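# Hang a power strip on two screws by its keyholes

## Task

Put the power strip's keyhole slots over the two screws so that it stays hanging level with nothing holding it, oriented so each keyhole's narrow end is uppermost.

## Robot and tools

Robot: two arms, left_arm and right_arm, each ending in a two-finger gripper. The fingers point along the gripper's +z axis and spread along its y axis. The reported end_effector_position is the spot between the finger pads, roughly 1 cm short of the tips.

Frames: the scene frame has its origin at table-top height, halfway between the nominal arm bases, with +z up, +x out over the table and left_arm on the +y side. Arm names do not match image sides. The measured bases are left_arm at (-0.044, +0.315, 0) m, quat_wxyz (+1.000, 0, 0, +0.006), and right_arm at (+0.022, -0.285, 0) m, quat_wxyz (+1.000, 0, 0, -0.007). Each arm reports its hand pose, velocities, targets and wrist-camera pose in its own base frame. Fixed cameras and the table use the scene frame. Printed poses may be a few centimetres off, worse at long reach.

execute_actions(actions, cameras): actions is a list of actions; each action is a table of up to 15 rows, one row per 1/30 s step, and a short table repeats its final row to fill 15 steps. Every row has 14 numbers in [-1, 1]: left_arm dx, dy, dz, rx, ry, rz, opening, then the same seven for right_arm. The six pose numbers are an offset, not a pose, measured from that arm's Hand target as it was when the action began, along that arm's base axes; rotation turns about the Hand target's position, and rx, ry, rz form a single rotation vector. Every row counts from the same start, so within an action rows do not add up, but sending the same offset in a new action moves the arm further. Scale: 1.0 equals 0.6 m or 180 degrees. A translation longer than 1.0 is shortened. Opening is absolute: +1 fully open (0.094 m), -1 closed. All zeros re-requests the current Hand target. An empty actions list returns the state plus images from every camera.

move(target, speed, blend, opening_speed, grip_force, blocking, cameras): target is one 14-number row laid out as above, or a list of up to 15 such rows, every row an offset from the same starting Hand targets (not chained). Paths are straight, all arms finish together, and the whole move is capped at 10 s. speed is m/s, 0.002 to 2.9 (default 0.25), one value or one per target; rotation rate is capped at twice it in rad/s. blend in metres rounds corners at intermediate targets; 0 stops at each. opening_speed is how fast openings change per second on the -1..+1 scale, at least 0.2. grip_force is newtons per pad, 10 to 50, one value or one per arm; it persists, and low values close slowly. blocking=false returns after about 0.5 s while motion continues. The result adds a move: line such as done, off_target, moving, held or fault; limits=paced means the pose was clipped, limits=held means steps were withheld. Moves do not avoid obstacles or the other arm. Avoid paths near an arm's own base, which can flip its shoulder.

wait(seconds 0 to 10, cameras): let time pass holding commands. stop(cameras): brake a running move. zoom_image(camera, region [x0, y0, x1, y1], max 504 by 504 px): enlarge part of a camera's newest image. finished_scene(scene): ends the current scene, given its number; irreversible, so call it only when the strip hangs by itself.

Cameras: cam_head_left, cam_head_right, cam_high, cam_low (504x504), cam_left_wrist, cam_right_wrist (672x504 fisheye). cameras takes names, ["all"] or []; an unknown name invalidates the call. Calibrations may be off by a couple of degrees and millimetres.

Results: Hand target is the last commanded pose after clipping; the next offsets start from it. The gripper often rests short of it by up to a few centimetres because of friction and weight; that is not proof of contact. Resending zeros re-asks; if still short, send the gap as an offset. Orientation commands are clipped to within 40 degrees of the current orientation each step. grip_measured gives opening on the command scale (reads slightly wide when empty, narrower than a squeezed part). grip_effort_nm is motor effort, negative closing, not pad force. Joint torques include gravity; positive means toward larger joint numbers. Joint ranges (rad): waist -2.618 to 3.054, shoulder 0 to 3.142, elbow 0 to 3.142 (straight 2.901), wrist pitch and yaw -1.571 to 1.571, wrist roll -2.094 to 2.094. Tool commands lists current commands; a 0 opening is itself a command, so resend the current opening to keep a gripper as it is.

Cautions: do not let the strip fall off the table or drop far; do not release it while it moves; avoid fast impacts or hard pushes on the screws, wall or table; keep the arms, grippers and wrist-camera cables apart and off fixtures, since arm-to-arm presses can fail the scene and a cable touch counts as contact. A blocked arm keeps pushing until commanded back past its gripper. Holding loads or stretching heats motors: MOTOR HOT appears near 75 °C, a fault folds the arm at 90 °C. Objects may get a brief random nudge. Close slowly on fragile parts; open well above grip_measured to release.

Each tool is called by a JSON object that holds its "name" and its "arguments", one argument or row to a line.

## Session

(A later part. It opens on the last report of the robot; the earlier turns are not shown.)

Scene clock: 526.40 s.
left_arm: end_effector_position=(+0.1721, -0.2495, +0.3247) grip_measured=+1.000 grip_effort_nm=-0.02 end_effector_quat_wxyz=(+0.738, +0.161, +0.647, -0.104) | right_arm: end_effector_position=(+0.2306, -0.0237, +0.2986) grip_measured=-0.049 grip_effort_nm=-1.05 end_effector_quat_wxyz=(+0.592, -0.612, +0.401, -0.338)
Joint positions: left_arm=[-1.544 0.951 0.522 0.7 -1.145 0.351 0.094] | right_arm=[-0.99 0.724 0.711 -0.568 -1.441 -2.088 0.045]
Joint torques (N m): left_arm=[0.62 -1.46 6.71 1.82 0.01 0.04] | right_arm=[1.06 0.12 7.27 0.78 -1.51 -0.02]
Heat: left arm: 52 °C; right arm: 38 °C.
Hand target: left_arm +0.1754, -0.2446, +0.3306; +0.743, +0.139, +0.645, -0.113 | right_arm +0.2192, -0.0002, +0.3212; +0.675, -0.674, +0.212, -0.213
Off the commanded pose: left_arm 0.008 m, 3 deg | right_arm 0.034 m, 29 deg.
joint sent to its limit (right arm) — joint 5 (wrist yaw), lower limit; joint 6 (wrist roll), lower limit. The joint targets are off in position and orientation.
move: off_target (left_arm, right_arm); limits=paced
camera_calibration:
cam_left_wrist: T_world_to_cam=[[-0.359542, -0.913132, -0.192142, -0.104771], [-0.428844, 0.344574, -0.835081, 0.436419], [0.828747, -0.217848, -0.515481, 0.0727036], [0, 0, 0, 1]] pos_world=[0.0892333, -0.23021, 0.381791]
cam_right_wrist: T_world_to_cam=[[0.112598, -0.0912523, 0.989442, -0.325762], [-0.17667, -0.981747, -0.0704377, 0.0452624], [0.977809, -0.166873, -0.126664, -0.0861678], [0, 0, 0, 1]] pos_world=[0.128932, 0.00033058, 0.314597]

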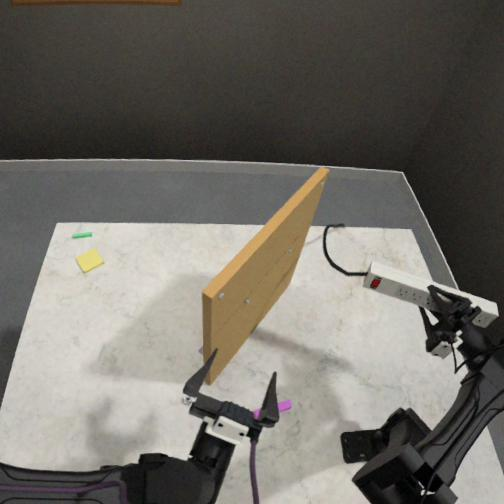

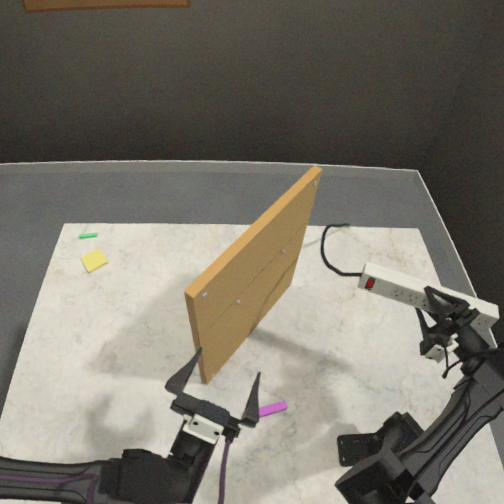

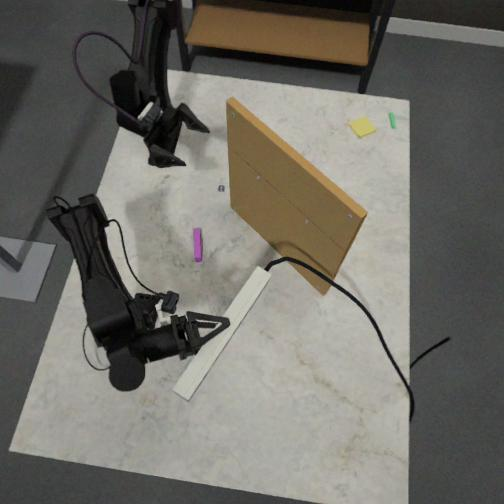

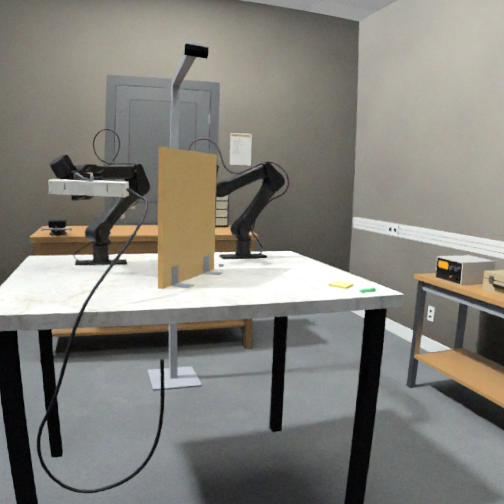

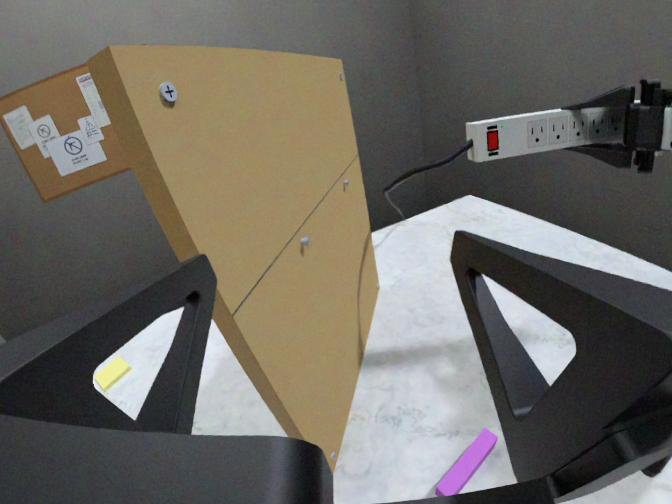

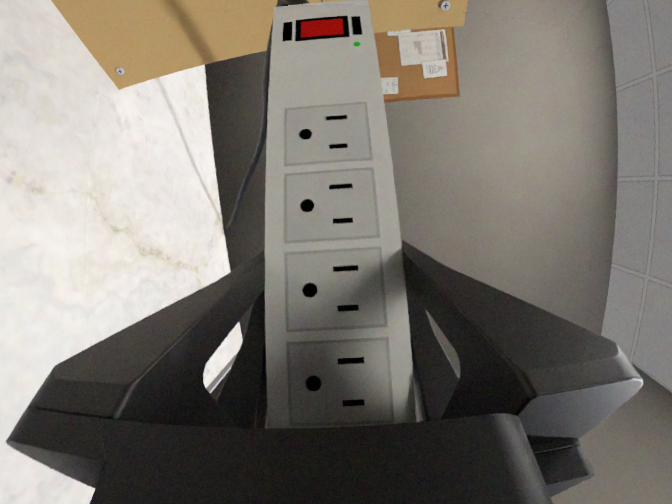

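{"name": "move", "arguments": {
  "target": [
    [0,0,0,0,0,0,1,-0.05,0.15,-0.05,0,0,0,-0.15]
  ],
  "speed": 0.15,
  "cameras": ["cam_head_right","cam_high","cam_left_wrist","cam_low"]
}}

Scene clock: 542.30 s.
left_arm: end_effector_position=(+0.1721, -0.2495, +0.3247) grip_measured=+1.000 grip_effort_nm=-0.02 end_effector_quat_wxyz=(+0.738, +0.161, +0.647, -0.104) | right_arm: end_effector_position=(+0.2068, +0.0716, +0.2758) grip_measured=-0.049 grip_effort_nm=-1.05 end_effector_quat_wxyz=(+0.641, -0.677, +0.274, -0.237)
Joint positions: left_arm=[-1.544 0.951 0.522 0.7 -1.145 0.351 0.094] | right_arm=[-0.631 0.588 0.586 -0.55 -1.444 -2.088 0.045]
Joint torques (N m): left_arm=[0.62 -1.51 6.64 1.84 0.02 0.04] | right_arm=[1.54 0.12 6.16 0.78 -1.33 -0.02]
Heat: left arm: 51 °C; right arm: 39 °C.
Hand target: left_arm +0.1754, -0.2446, +0.3306; +0.743, +0.139, +0.645, -0.113 | right_arm +0.1892, +0.0898, +0.2912; +0.675, -0.674, +0.212, -0.213
Off the commanded pose: left_arm 0.008 m, 3 deg | right_arm 0.030 m, 9 deg.
joint sent to its limit (right arm) — joint 6 (wrist roll), lower limit. The joint targets are off in position, not in orientation.
move: off_target (left_arm, right_arm)
camera_calibration:
cam_left_wrist: T_world_to_cam=[[-0.359542, -0.913132, -0.192142, -0.104771], [-0.428844, 0.344574, -0.835081, 0.436419], [0.828747, -0.217848, -0.515481, 0.0727036], [0, 0, 0, 1]] pos_world=[0.0892333, -0.23021, 0.381791]
Images, in order (width x height): cam_head_right 504x504, cam_high 504x504, cam_low 504x504, cam_left_wrist 672x504.

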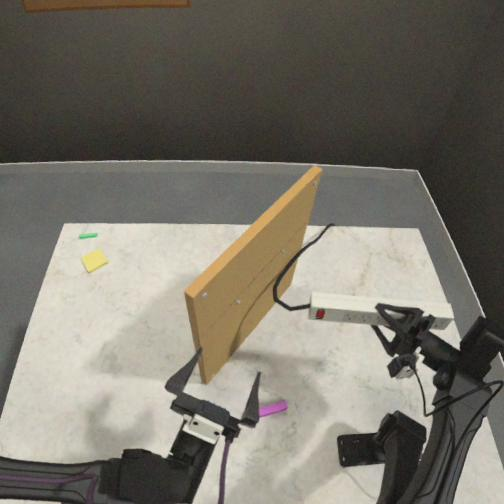

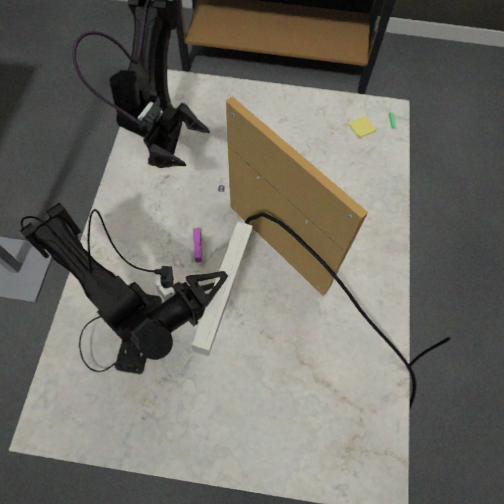

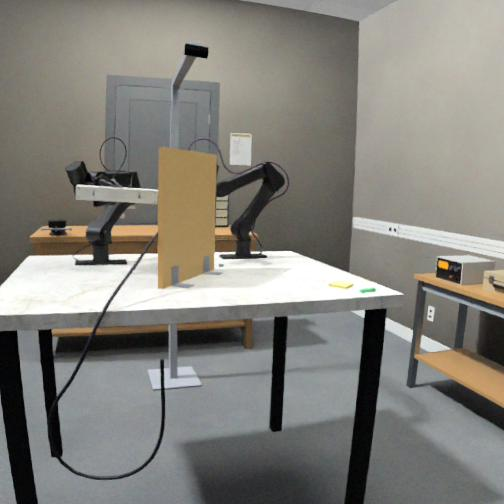

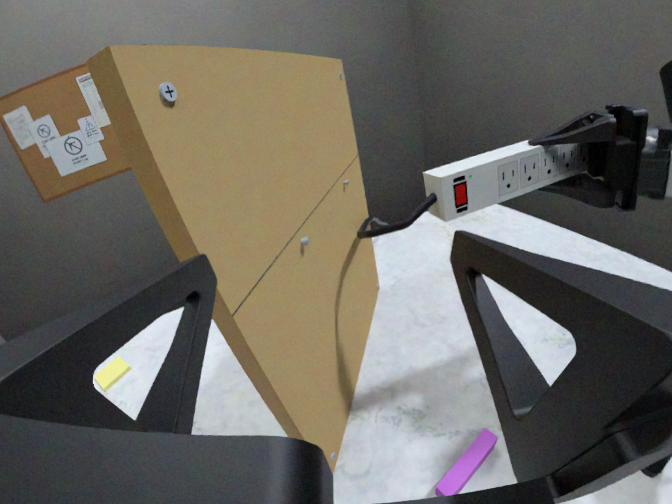

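{"name": "move", "arguments": {
  "target": [
    [0,0,0,0,0,0,1,0.027,0.17,0,0,0,0,-0.15]
  ],
  "speed": 0.12,
  "cameras": ["cam_head_right","cam_high","cam_left_wrist","cam_low"]
}}

Scene clock: 550.57 s.
left_arm: end_effector_position=(+0.1721, -0.2495, +0.3247) grip_measured=+1.000 grip_effort_nm=-0.03 end_effector_quat_wxyz=(+0.738, +0.161, +0.647, -0.104) | right_arm: end_effector_position=(+0.2101, +0.1769, +0.2750) grip_measured=-0.049 grip_effort_nm=-1.05 end_effector_quat_wxyz=(+0.642, -0.690, +0.247, -0.225)
Joint positions: left_arm=[-1.544 0.951 0.522 0.7 -1.145 0.351 0.094] | right_arm=[0.358 0.488 0.456 -0.055 -0.529 -1.607 0.045]
Joint torques (N m): left_arm=[0.61 -1.47 6.76 1.83 0.03 0.04] | right_arm=[2.21 3.08 5.76 2.06 -0.39 0.3]
Heat: left arm: 51 °C; right arm: 39 °C.
Hand target: left_arm +0.1754, -0.2446, +0.3306; +0.743, +0.139, +0.645, -0.113 | right_arm +0.2054, +0.1918, +0.2912; +0.675, -0.674, +0.212, -0.213
Off the commanded pose: left_arm 0.008 m, 3 deg | right_arm 0.022 m, 6 deg.
move: off_target (left_arm, right_arm)
camera_calibration:
cam_left_wrist: T_world_to_cam=[[-0.359542, -0.913132, -0.192142, -0.104771], [-0.428844, 0.344574, -0.835081, 0.436419], [0.828747, -0.217848, -0.515481, 0.0727036], [0, 0, 0, 1]] pos_world=[0.0892333, -0.23021, 0.381791]
Images, in order (width x height): cam_head_right 504x504, cam_high 504x504, cam_low 504x504, cam_left_wrist 672x504.

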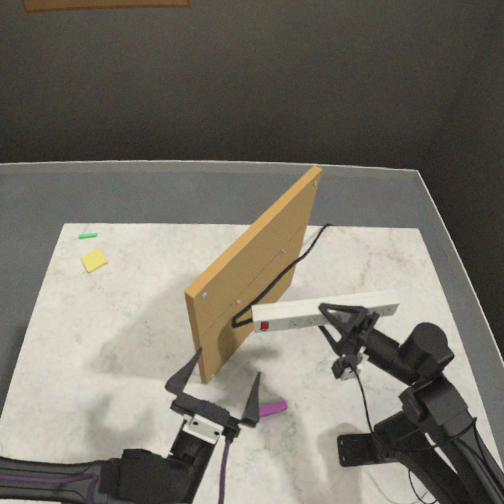

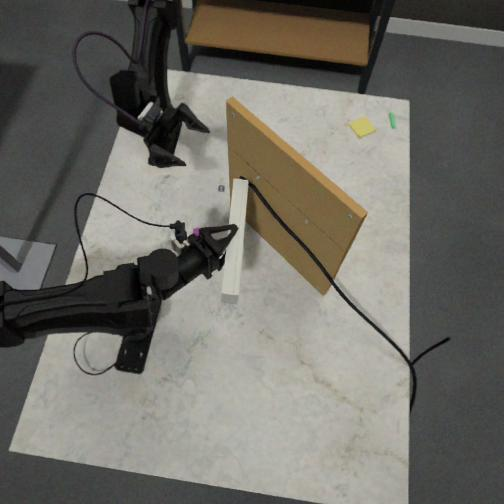

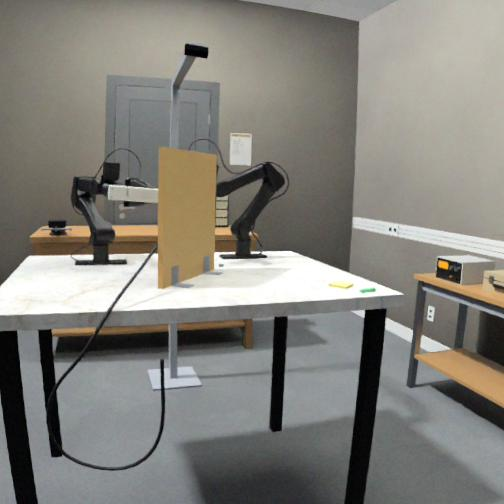

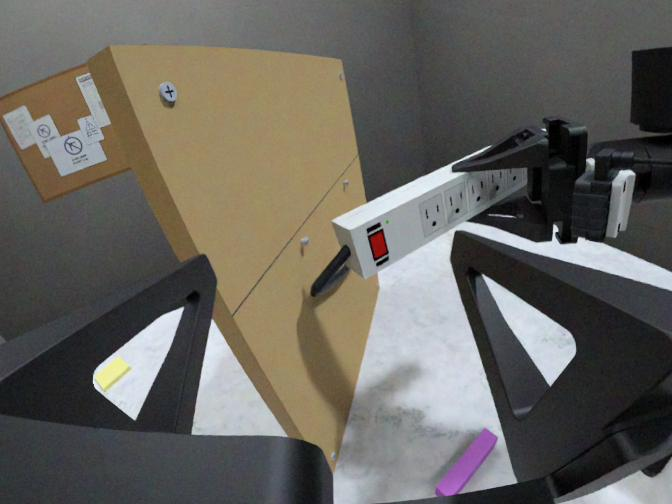

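{"name": "move", "arguments": {
  "target": [
    [0,0,0,0,0,0,1,0.084,0.133,0.0,0.024,-0.017,0.022,-0.15]
  ],
  "speed": 0.12,
  "cameras": ["cam_head_right","cam_head_left","cam_high","cam_left_wrist","cam_right_wrist"]
}}

{"name": "zoom_image", "arguments": {
  "camera": "cam_left_wrist",
  "region": [230, 120, 530, 345]
}}

{"name": "zoom_image", "arguments": {
  "camera": "cam_high",
  "region": [180, 80, 420, 320]
}}

Scene clock: 571.63 s.
left_arm: end_effector_position=(+0.1721, -0.2495, +0.3247) grip_measured=+1.000 grip_effort_nm=-0.02 end_effector_quat_wxyz=(+0.738, +0.161, +0.647, -0.104) | right_arm: end_effector_position=(+0.2538, +0.2596, +0.2289) grip_measured=-0.049 grip_effort_nm=-1.05 end_effector_quat_wxyz=(-0.637, +0.719, -0.217, +0.173)
Joint positions: left_arm=[-1.544 0.951 0.522 0.7 -1.145 0.351 0.094] | right_arm=[0.591 1.031 0.456 0.433 -0.417 -1.601 0.045]
Joint torques (N m): left_arm=[0.68 -1.47 6.67 1.82 0.01 0.05] | right_arm=[1.18 -2.91 8.44 2.8 -0.08 0.57]
Heat: left arm: 51 °C; right arm: 45 °C.
Hand target: left_arm +0.1754, -0.2446, +0.3306; +0.743, +0.139, +0.645, -0.113 | right_arm +0.2558, +0.2716, +0.2912; -0.712, +0.649, -0.178, +0.200
Off the commanded pose: left_arm 0.008 m, 3 deg | right_arm 0.063 m, 13 deg.
move: off_target (left_arm, right_arm)
camera_calibration:
cam_left_wrist: T_world_to_cam=[[-0.359542, -0.913132, -0.192142, -0.104771], [-0.428844, 0.344574, -0.835081, 0.436419], [0.828747, -0.217848, -0.515481, 0.0727036], [0, 0, 0, 1]] pos_world=[0.0892333, -0.23021, 0.381791]
cam_right_wrist: T_world_to_cam=[[0.145472, 0.0466341, 0.988263, -0.277449], [0.357129, -0.934016, -0.0084951, 0.160545], [0.922657, 0.354173, -0.152528, -0.185784], [0, 0, 0, 1]] pos_world=[0.15444, 0.22869, 0.247219]
Images, in order (width x height): cam_head_left 504x504, cam_head_right 504x504, cam_high 504x504, cam_left_wrist 672x504, cam_right_wrist 672x504.

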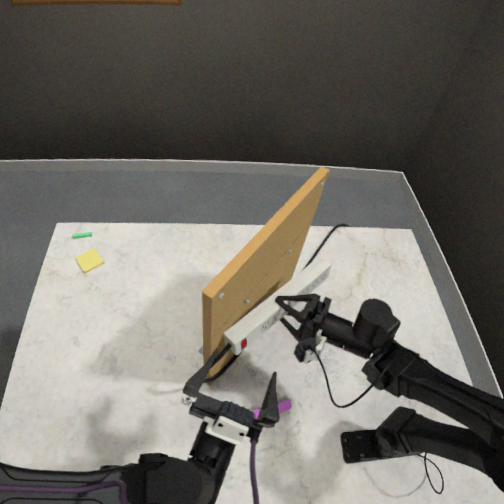

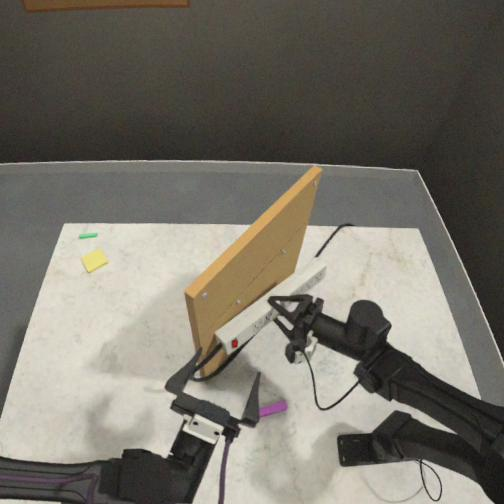

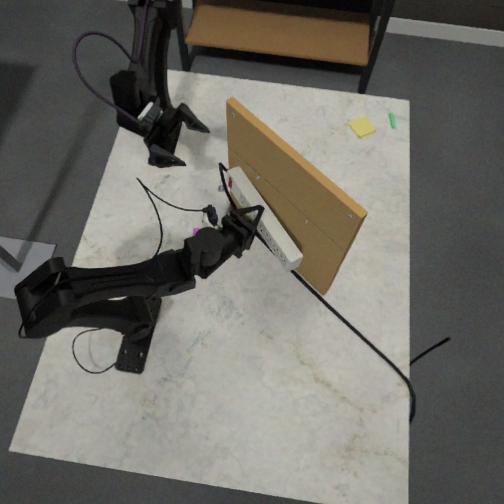

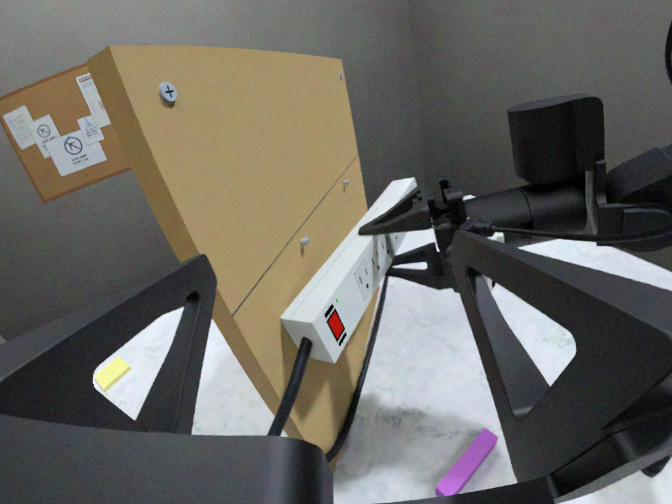

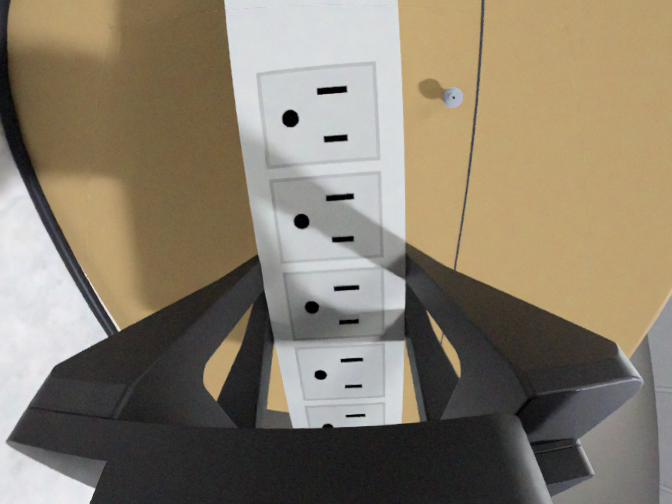

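Scaled by 1.680 from the camera's 672x504 image, which has a finer 960x720 frame.

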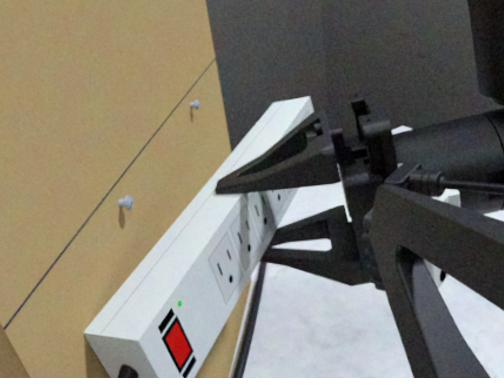

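Scaled by 2.100 from the camera's 504x504 image, which has a finer 720x720 frame.

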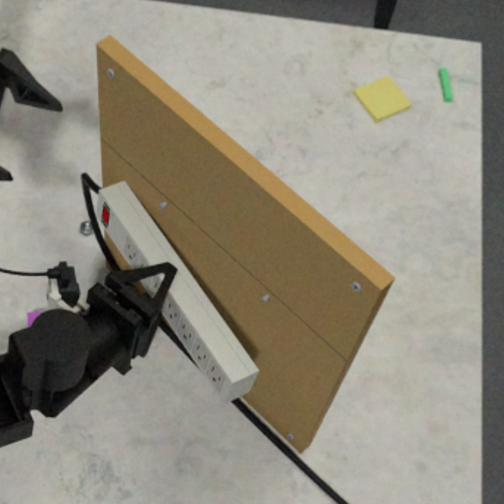

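{"name": "move", "arguments": {
  "target": [
    [0,0,0,0,0,0,1,0.012,0.042,0.055,0.029,-0.034,-0.033,-0.15]
  ],
  "speed": 0.12,
  "cameras": ["cam_high","cam_left_wrist"]
}}

{"name": "zoom_image", "arguments": {
  "camera": "cam_left_wrist",
  "region": [230, 120, 530, 345]
}}

{"name": "zoom_image", "arguments": {
  "camera": "cam_high",
  "region": [180, 80, 420, 320]
}}

Scene clock: 608.40 s.
left_arm: end_effector_position=(+0.1721, -0.2495, +0.3247) grip_measured=+1.000 grip_effort_nm=-0.02 end_effector_quat_wxyz=(+0.738, +0.161, +0.647, -0.104) | right_arm: end_effector_position=(+0.2620, +0.2830, +0.2423) grip_measured=-0.049 grip_effort_nm=-1.05 end_effector_quat_wxyz=(+0.651, -0.686, +0.216, -0.242)
Joint positions: left_arm=[-1.544 0.951 0.522 0.7 -1.145 0.351 0.094] | right_arm=[0.745 1.131 0.456 0.639 -0.164 -1.627 0.045]
Joint torques (N m): left_arm=[0.65 -1.46 6.69 1.83 0.01 0.03] | right_arm=[1.22 -3.49 11.12 2.75 -0.04 0.49]
Heat: left arm: 51 °C; right arm: 58 °C.
Hand target: left_arm +0.1754, -0.2446, +0.3306; +0.743, +0.139, +0.645, -0.113 | right_arm +0.2630, +0.2968, +0.3242; +0.738, -0.594, +0.182, -0.262
Off the commanded pose: left_arm 0.008 m, 3 deg | right_arm 0.083 m, 15 deg.
move: off_target (left_arm, right_arm)
camera_calibration:
cam_left_wrist: T_world_to_cam=[[-0.359542, -0.913132, -0.192142, -0.104771], [-0.428844, 0.344574, -0.835081, 0.436419], [0.828747, -0.217848, -0.515481, 0.0727036], [0, 0, 0, 1]] pos_world=[0.0892333, -0.23021, 0.381791]
Images, in order (width x height): cam_high 504x504, cam_left_wrist 672x504.

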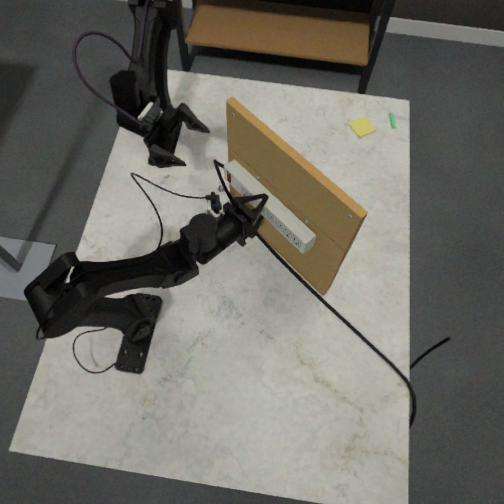

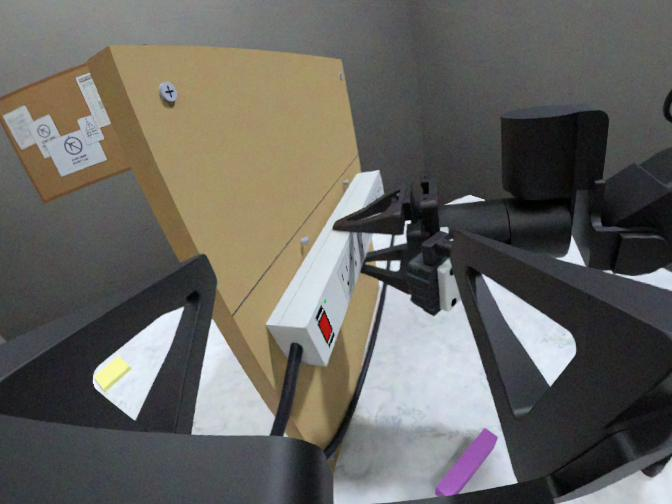

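Scaled by 1.680 from the camera's 672x504 image, which has a finer 960x720 frame.

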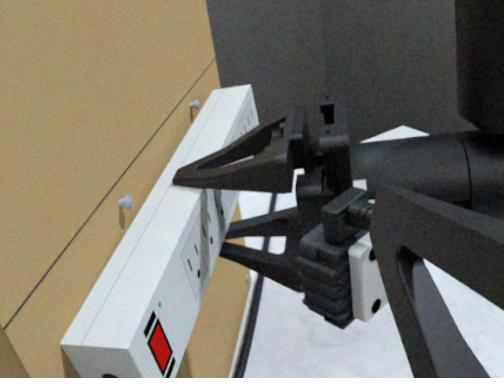

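Scaled by 2.100 from the camera's 504x504 image, which has a finer 720x720 frame.

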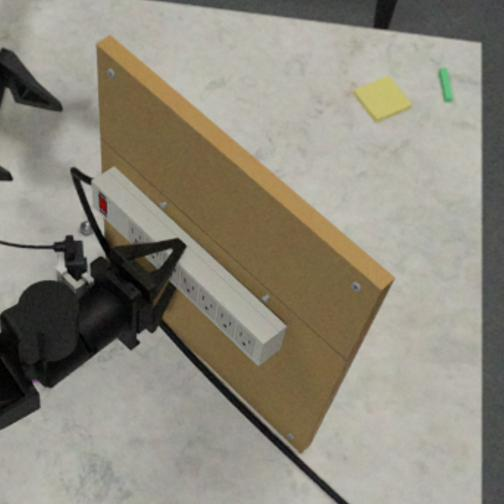

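{"name": "move", "arguments": {
  "target": [
    [0,0,0,0,0,0,1,0.02,-0.004,0.06,0.0157,0.002,0.0055,-0.15],
    [0,0,0,0,0,0,1,0.0275,0.004,0.05,0.0157,0.002,0.0055,-0.15]
  ],
  "speed": 0.1,
  "blend": [0.005,0],
  "cameras": ["cam_high","cam_left_wrist"]
}}

{"name": "zoom_image", "arguments": {
  "camera": "cam_left_wrist",
  "region": [230, 120, 530, 345]
}}

{"name": "zoom_image", "arguments": {
  "camera": "cam_high",
  "region": [200, 120, 360, 280]
}}

Scene clock: 647.37 s.
left_arm: end_effector_position=(+0.1721, -0.2495, +0.3247) grip_measured=+1.000 grip_effort_nm=-0.02 end_effector_quat_wxyz=(+0.738, +0.161, +0.647, -0.104) | right_arm: end_effector_position=(+0.2635, +0.2845, +0.2522) grip_measured=-0.049 grip_effort_nm=-1.05 end_effector_quat_wxyz=(+0.660, -0.685, +0.202, -0.232)
Joint positions: left_arm=[-1.544 0.951 0.522 0.7 -1.145 0.351 0.094] | right_arm=[0.714 1.134 0.484 0.63 -0.232 -1.626 0.045]
Joint torques (N m): left_arm=[0.62 -1.46 6.67 1.83 0.02 0.05] | right_arm=[-0.47 -2.69 15.6 2.47 -0.08 1.02]
Heat: left arm: 51 °C; right arm: 65 °C.
Hand target: left_arm +0.1754, -0.2446, +0.3306; +0.743, +0.139, +0.645, -0.113 | right_arm +0.2795, +0.2992, +0.3542; +0.754, -0.578, +0.186, -0.249
Off the commanded pose: left_arm 0.008 m, 3 deg | right_arm 0.104 m, 17 deg.
move: off_target (left_arm, right_arm); blend cut to 0.0045 m at target 1
camera_calibration:
cam_left_wrist: T_world_to_cam=[[-0.359542, -0.913132, -0.192142, -0.104771], [-0.428844, 0.344574, -0.835081, 0.436419], [0.828747, -0.217848, -0.515481, 0.0727036], [0, 0, 0, 1]] pos_world=[0.0892333, -0.23021, 0.381791]
Images, in order (width x height): cam_high 504x504, cam_left_wrist 672x504.

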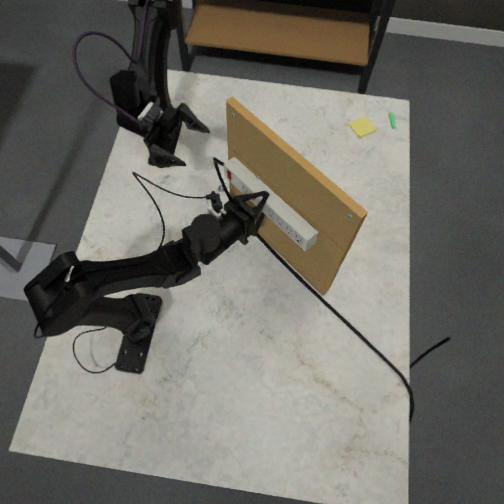

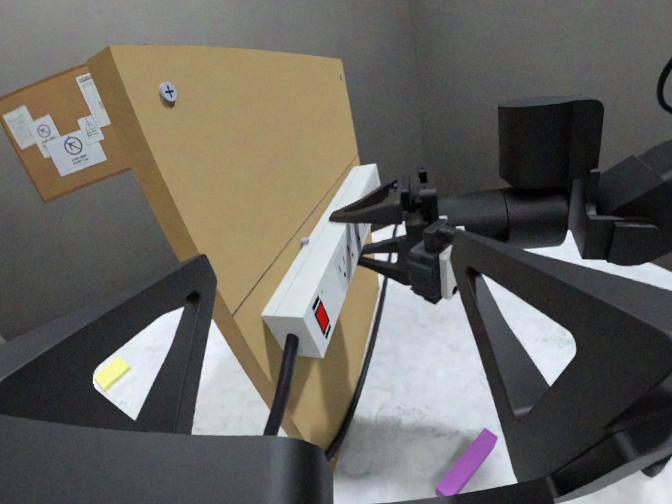

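Scaled by 1.680 from the camera's 672x504 image, which has a finer 960x720 frame.

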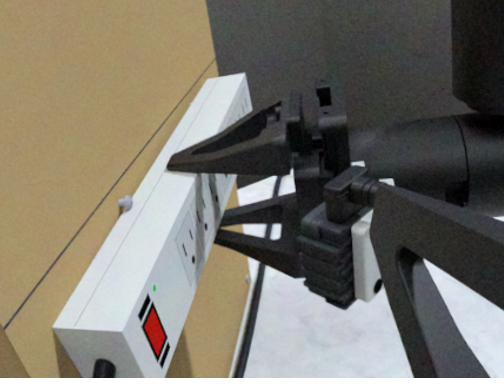

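Scaled by 3.150 from the camera's 504x504 image, which has a finer 720x720 frame.

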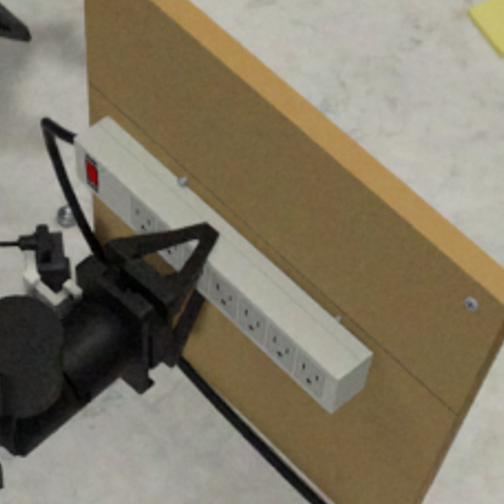

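{"name": "move", "arguments": {
  "target": [
    [0,0,0,0,0,0,1,0.033,0.0123,0.025,0,0,0,-0.15]
  ],
  "speed": 0.1,
  "cameras": ["cam_high","cam_left_wrist"]
}}

{"name": "zoom_image", "arguments": {
  "camera": "cam_left_wrist",
  "region": [230, 120, 530, 345]
}}

{"name": "zoom_image", "arguments": {
  "camera": "cam_high",
  "region": [200, 120, 360, 280]
}}

Scene clock: 666.63 s.
left_arm: end_effector_position=(+0.1721, -0.2495, +0.3247) grip_measured=+1.000 grip_effort_nm=-0.02 end_effector_quat_wxyz=(+0.738, +0.161, +0.647, -0.104) | right_arm: end_effector_position=(+0.2644, +0.2844, +0.2543) grip_measured=-0.049 grip_effort_nm=-1.05 end_effector_quat_wxyz=(+0.661, -0.694, +0.189, -0.211)
Joint positions: left_arm=[-1.544 0.951 0.522 0.7 -1.145 0.351 0.094] | right_arm=[0.671 1.137 0.511 0.588 -0.324 -1.626 0.045]
Joint torques (N m): left_arm=[0.66 -1.47 6.69 1.83 0.01 0.03] | right_arm=[-0.09 -0.76 18.93 2.47 0.38 1.18]
Heat: left arm: 51 °C; right arm: 60 °C.
Hand target: left_arm +0.1754, -0.2446, +0.3306; +0.743, +0.139, +0.645, -0.113 | right_arm +0.2993, +0.3065, +0.3692; +0.754, -0.578, +0.186, -0.249
Off the commanded pose: left_arm 0.008 m, 3 deg | right_arm 0.122 m, 18 deg.
move: off_target (left_arm, right_arm)
camera_calibration:
cam_left_wrist: T_world_to_cam=[[-0.359542, -0.913132, -0.192142, -0.104771], [-0.428844, 0.344574, -0.835081, 0.436419], [0.828747, -0.217848, -0.515481, 0.0727036], [0, 0, 0, 1]] pos_world=[0.0892333, -0.23021, 0.381791]
Images, in order (width x height): cam_high 504x504, cam_left_wrist 672x504.

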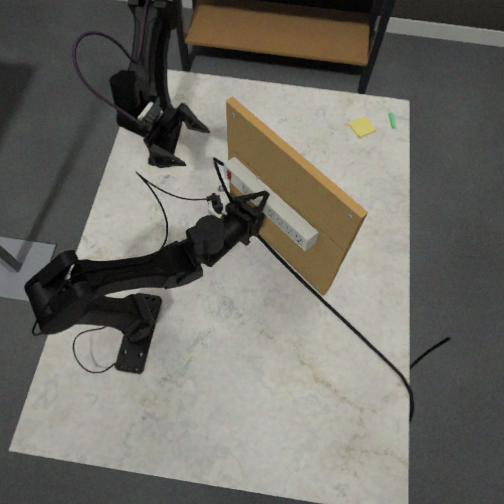

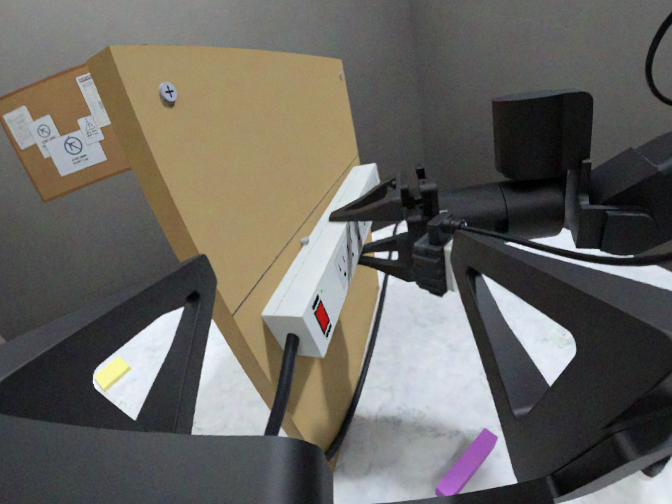

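Scaled by 1.680 from the camera's 672x504 image, which has a finer 960x720 frame.

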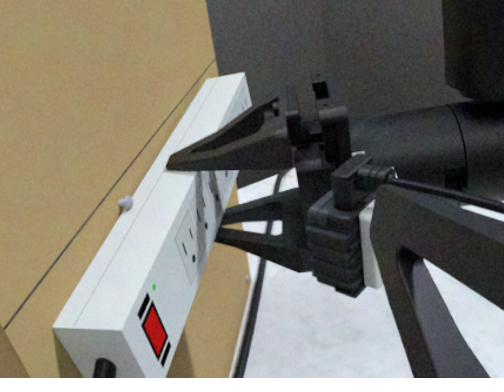

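Scaled by 3.150 from the camera's 504x504 image, which has a finer 720x720 frame.

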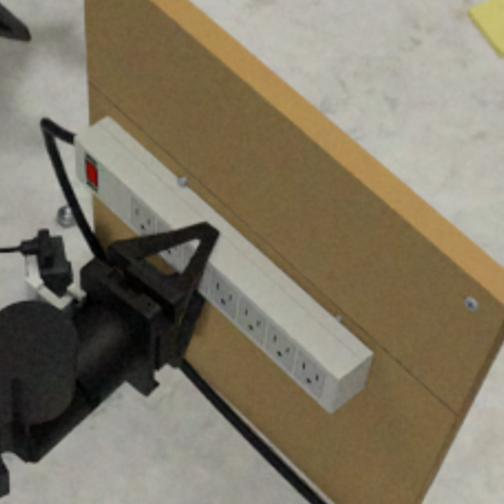

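{"name": "move", "arguments": {
  "target": [
    [0,0,0,0,0,0,1,-0.055,-0.06,0.01,0,0,0,-0.15]
  ],
  "speed": 0.1,
  "cameras": ["all"]
}}

{"name": "zoom_image", "arguments": {
  "camera": "cam_head_left",
  "region": [190, 220, 350, 380]
}}

{"name": "zoom_image", "arguments": {
  "camera": "cam_head_right",
  "region": [180, 220, 340, 380]
}}

{"name": "zoom_image", "arguments": {
  "camera": "cam_high",
  "region": [200, 120, 360, 280]
}}

{"name": "zoom_image", "arguments": {
  "camera": "cam_left_wrist",
  "region": [230, 120, 530, 345]
}}

Scene clock: 684.83 s.
left_arm: end_effector_position=(+0.1721, -0.2495, +0.3247) grip_measured=+1.000 grip_effort_nm=-0.02 end_effector_quat_wxyz=(+0.738, +0.161, +0.647, -0.104) | right_arm: end_effector_position=(+0.2692, +0.2683, +0.3084) grip_measured=-0.049 grip_effort_nm=-1.05 end_effector_quat_wxyz=(+0.690, -0.650, +0.210, -0.238)
Joint positions: left_arm=[-1.544 0.951 0.522 0.7 -1.145 0.351 0.094] | right_arm=[0.653 1.043 0.583 0.528 -0.273 -1.572 0.045]
Joint torques (N m): left_arm=[0.61 -1.43 6.72 1.86 0.02 0.03] | right_arm=[0.23 -3.34 11.04 2.21 -0.01 0.64]
Heat: left arm: 51 °C; right arm: 61 °C.
Hand target: left_arm +0.1754, -0.2446, +0.3306; +0.743, +0.139, +0.645, -0.113 | right_arm +0.2663, +0.2705, +0.3752; +0.754, -0.578, +0.186, -0.249
Off the commanded pose: left_arm 0.008 m, 3 deg | right_arm 0.067 m, 11 deg.
move: off_target (left_arm, right_arm)
camera_calibration:
cam_left_wrist: T_world_to_cam=[[-0.359542, -0.913132, -0.192142, -0.104771], [-0.428844, 0.344574, -0.835081, 0.436419], [0.828747, -0.217848, -0.515481, 0.0727036], [0, 0, 0, 1]] pos_world=[0.0892333, -0.23021, 0.381791]
cam_right_wrist: T_world_to_cam=[[-0.00527703, -0.0931246, 0.99564, -0.282728], [0.284567, -0.954629, -0.0877804, 0.213252], [0.958642, 0.282863, 0.0315378, -0.23826], [0, 0, 0, 1]] pos_world=[0.16623, 0.244643, 0.307729]

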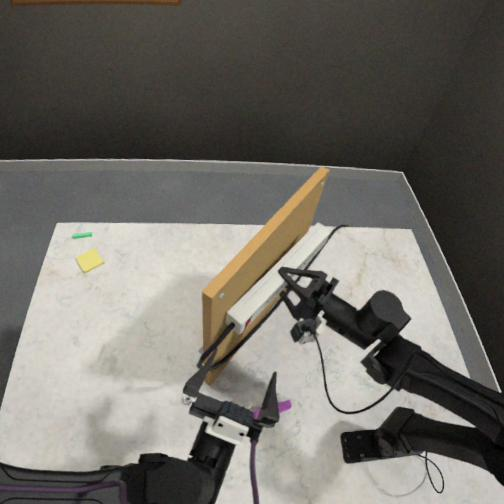

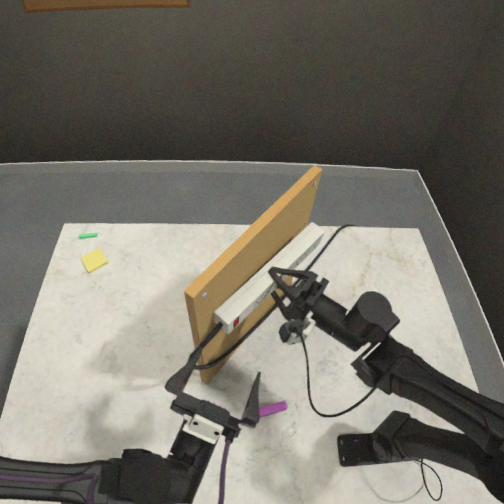

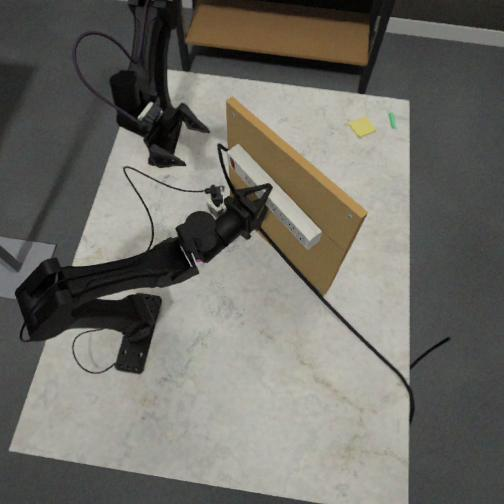

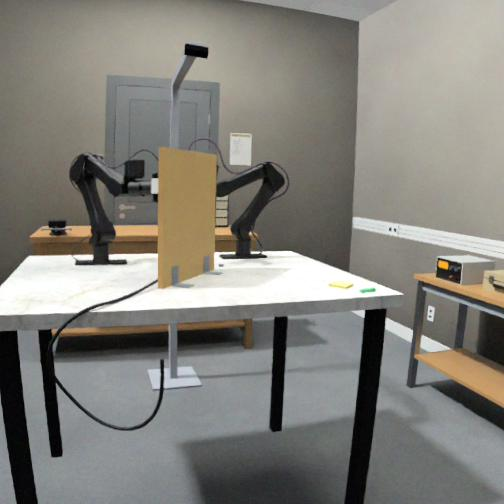

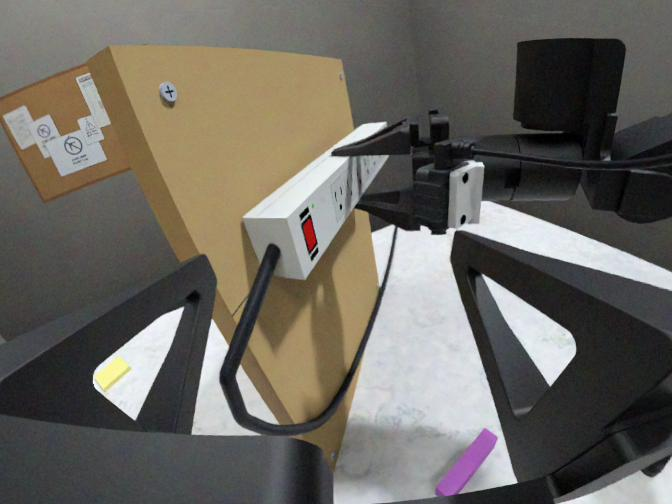

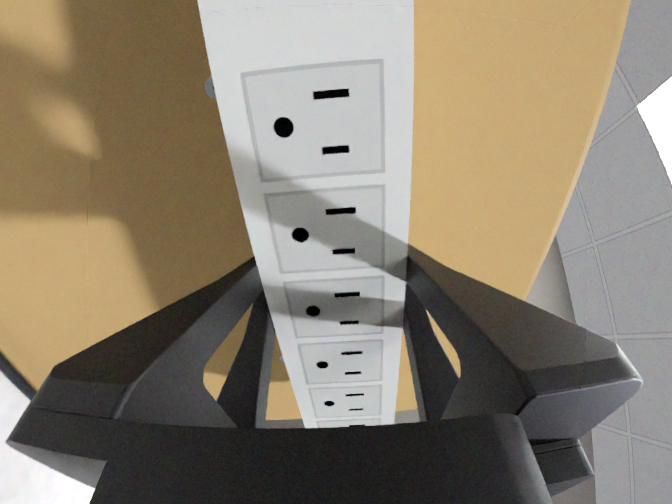

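Scaled by 3.150 from the camera's 504x504 image, which has a finer 720x720 frame.

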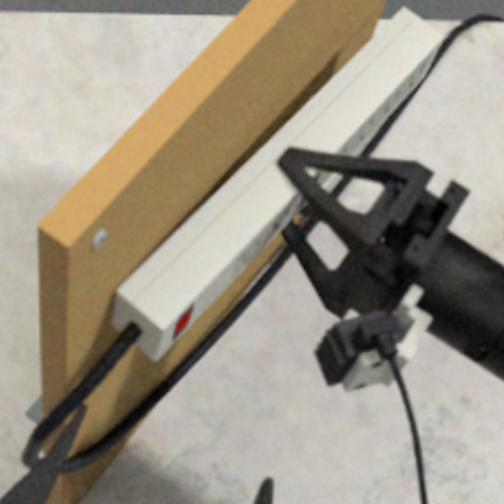

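Scaled by 3.150 from the camera's 504x504 image, which has a finer 720x720 frame.

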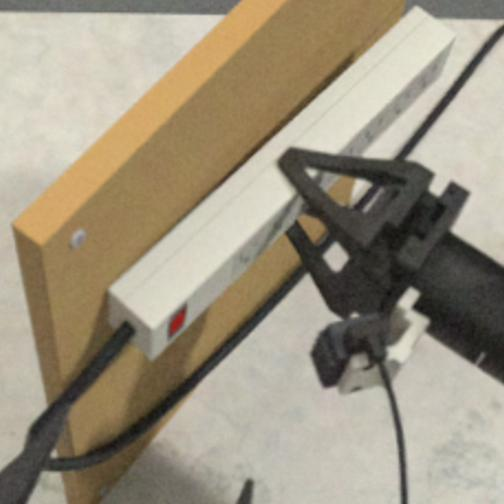

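Scaled by 3.150 from the camera's 504x504 image, which has a finer 720x720 frame.

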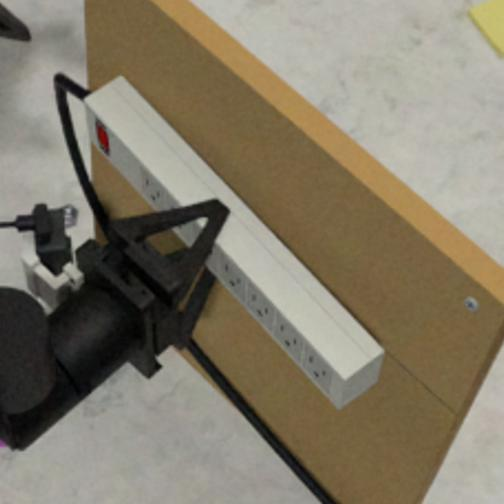

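Scaled by 1.680 from the camera's 672x504 image, which has a finer 960x720 frame.

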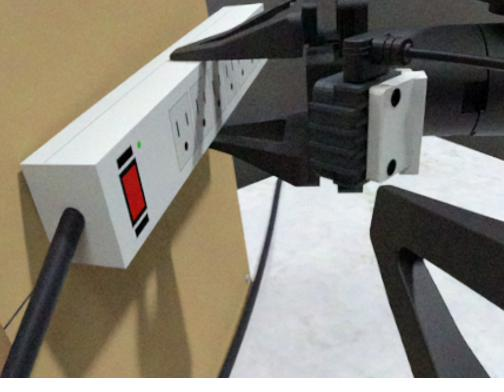

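{"name": "move", "arguments": {
  "target": [
    [0,0,0,0,0,0,1,0.0195,-0.0025,-0.022,-0.0175,0.0137,0,-0.15]
  ],
  "speed": 0.1,
  "cameras": ["cam_high","cam_left_wrist","cam_right_wrist"]
}}

{"name": "zoom_image", "arguments": {
  "camera": "cam_high",
  "region": [200, 120, 360, 280]
}}

{"name": "zoom_image", "arguments": {
  "camera": "cam_left_wrist",
  "region": [230, 120, 530, 345]
}}

Scene clock: 706.17 s.
left_arm: end_effector_position=(+0.1721, -0.2495, +0.3247) grip_measured=+1.000 grip_effort_nm=-0.02 end_effector_quat_wxyz=(+0.738, +0.161, +0.647, -0.104) | right_arm: end_effector_position=(+0.2761, +0.2673, +0.3086) grip_measured=-0.049 grip_effort_nm=-1.05 end_effector_quat_wxyz=(+0.689, -0.654, +0.206, -0.233)
Joint positions: left_arm=[-1.544 0.951 0.522 0.7 -1.145 0.351 0.094] | right_arm=[0.617 1.069 0.603 0.528 -0.322 -1.572 0.045]
Joint torques (N m): left_arm=[0.61 -1.46 6.69 1.85 0.02 0.01] | right_arm=[-0.16 -2.97 11.71 1.65 -0.01 0.53]
Heat: left arm: 51 °C; right arm: 62 °C.
Hand target: left_arm +0.1754, -0.2446, +0.3306; +0.743, +0.139, +0.645, -0.113 | right_arm +0.2780, +0.2690, +0.3620; +0.734, -0.604, +0.195, -0.242
Off the commanded pose: left_arm 0.008 m, 3 deg | right_arm 0.053 m, 8 deg.
move: off_target (left_arm, right_arm)
camera_calibration:
cam_left_wrist: T_world_to_cam=[[-0.359542, -0.913132, -0.192142, -0.104771], [-0.428844, 0.344574, -0.835081, 0.436419], [0.828747, -0.217848, -0.515481, 0.0727036], [0, 0, 0, 1]] pos_world=[0.0892333, -0.23021, 0.381791]
cam_right_wrist: T_world_to_cam=[[-0.00107236, -0.0869817, 0.996209, -0.286015], [0.297342, -0.95118, -0.08273, 0.204426], [0.954771, 0.296126, 0.0268833, -0.245657], [0, 0, 0, 1]] pos_world=[0.173455, 0.242313, 0.308447]
Images, in order (width x height): cam_high 504x504, cam_left_wrist 672x504, cam_right_wrist 672x504.

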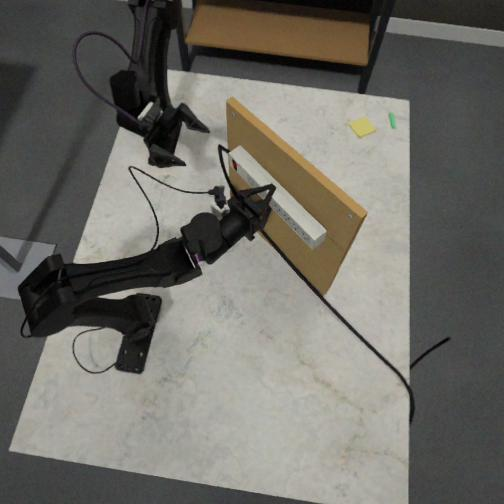

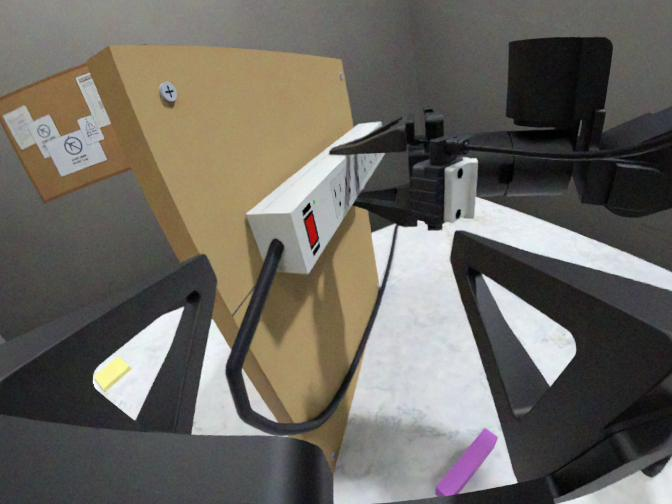

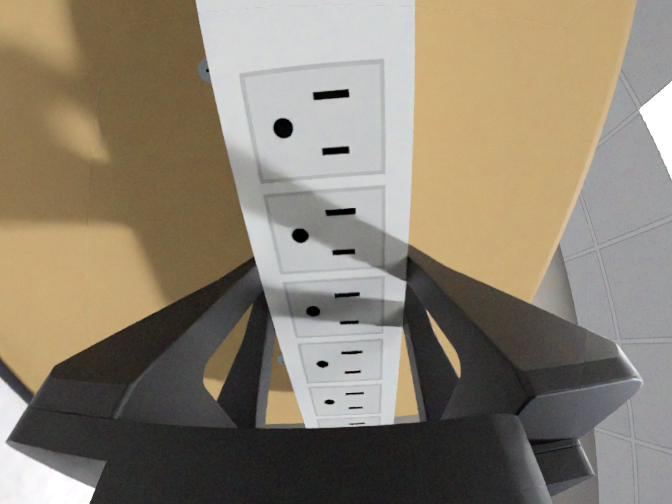

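Scaled by 3.150 from the camera's 504x504 image, which has a finer 720x720 frame.

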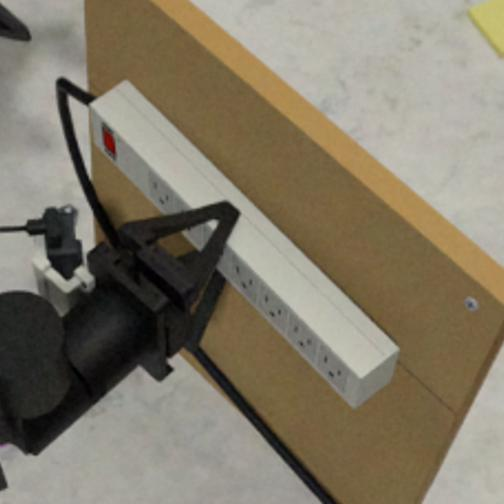

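Scaled by 1.680 from the camera's 672x504 image, which has a finer 960x720 frame.

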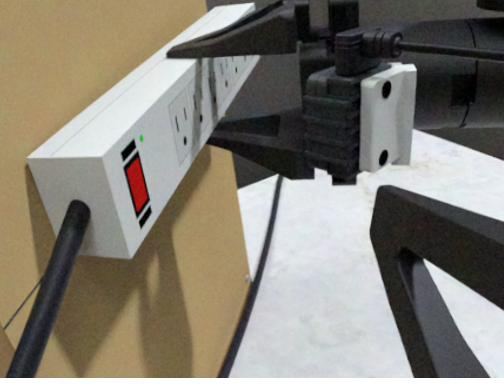

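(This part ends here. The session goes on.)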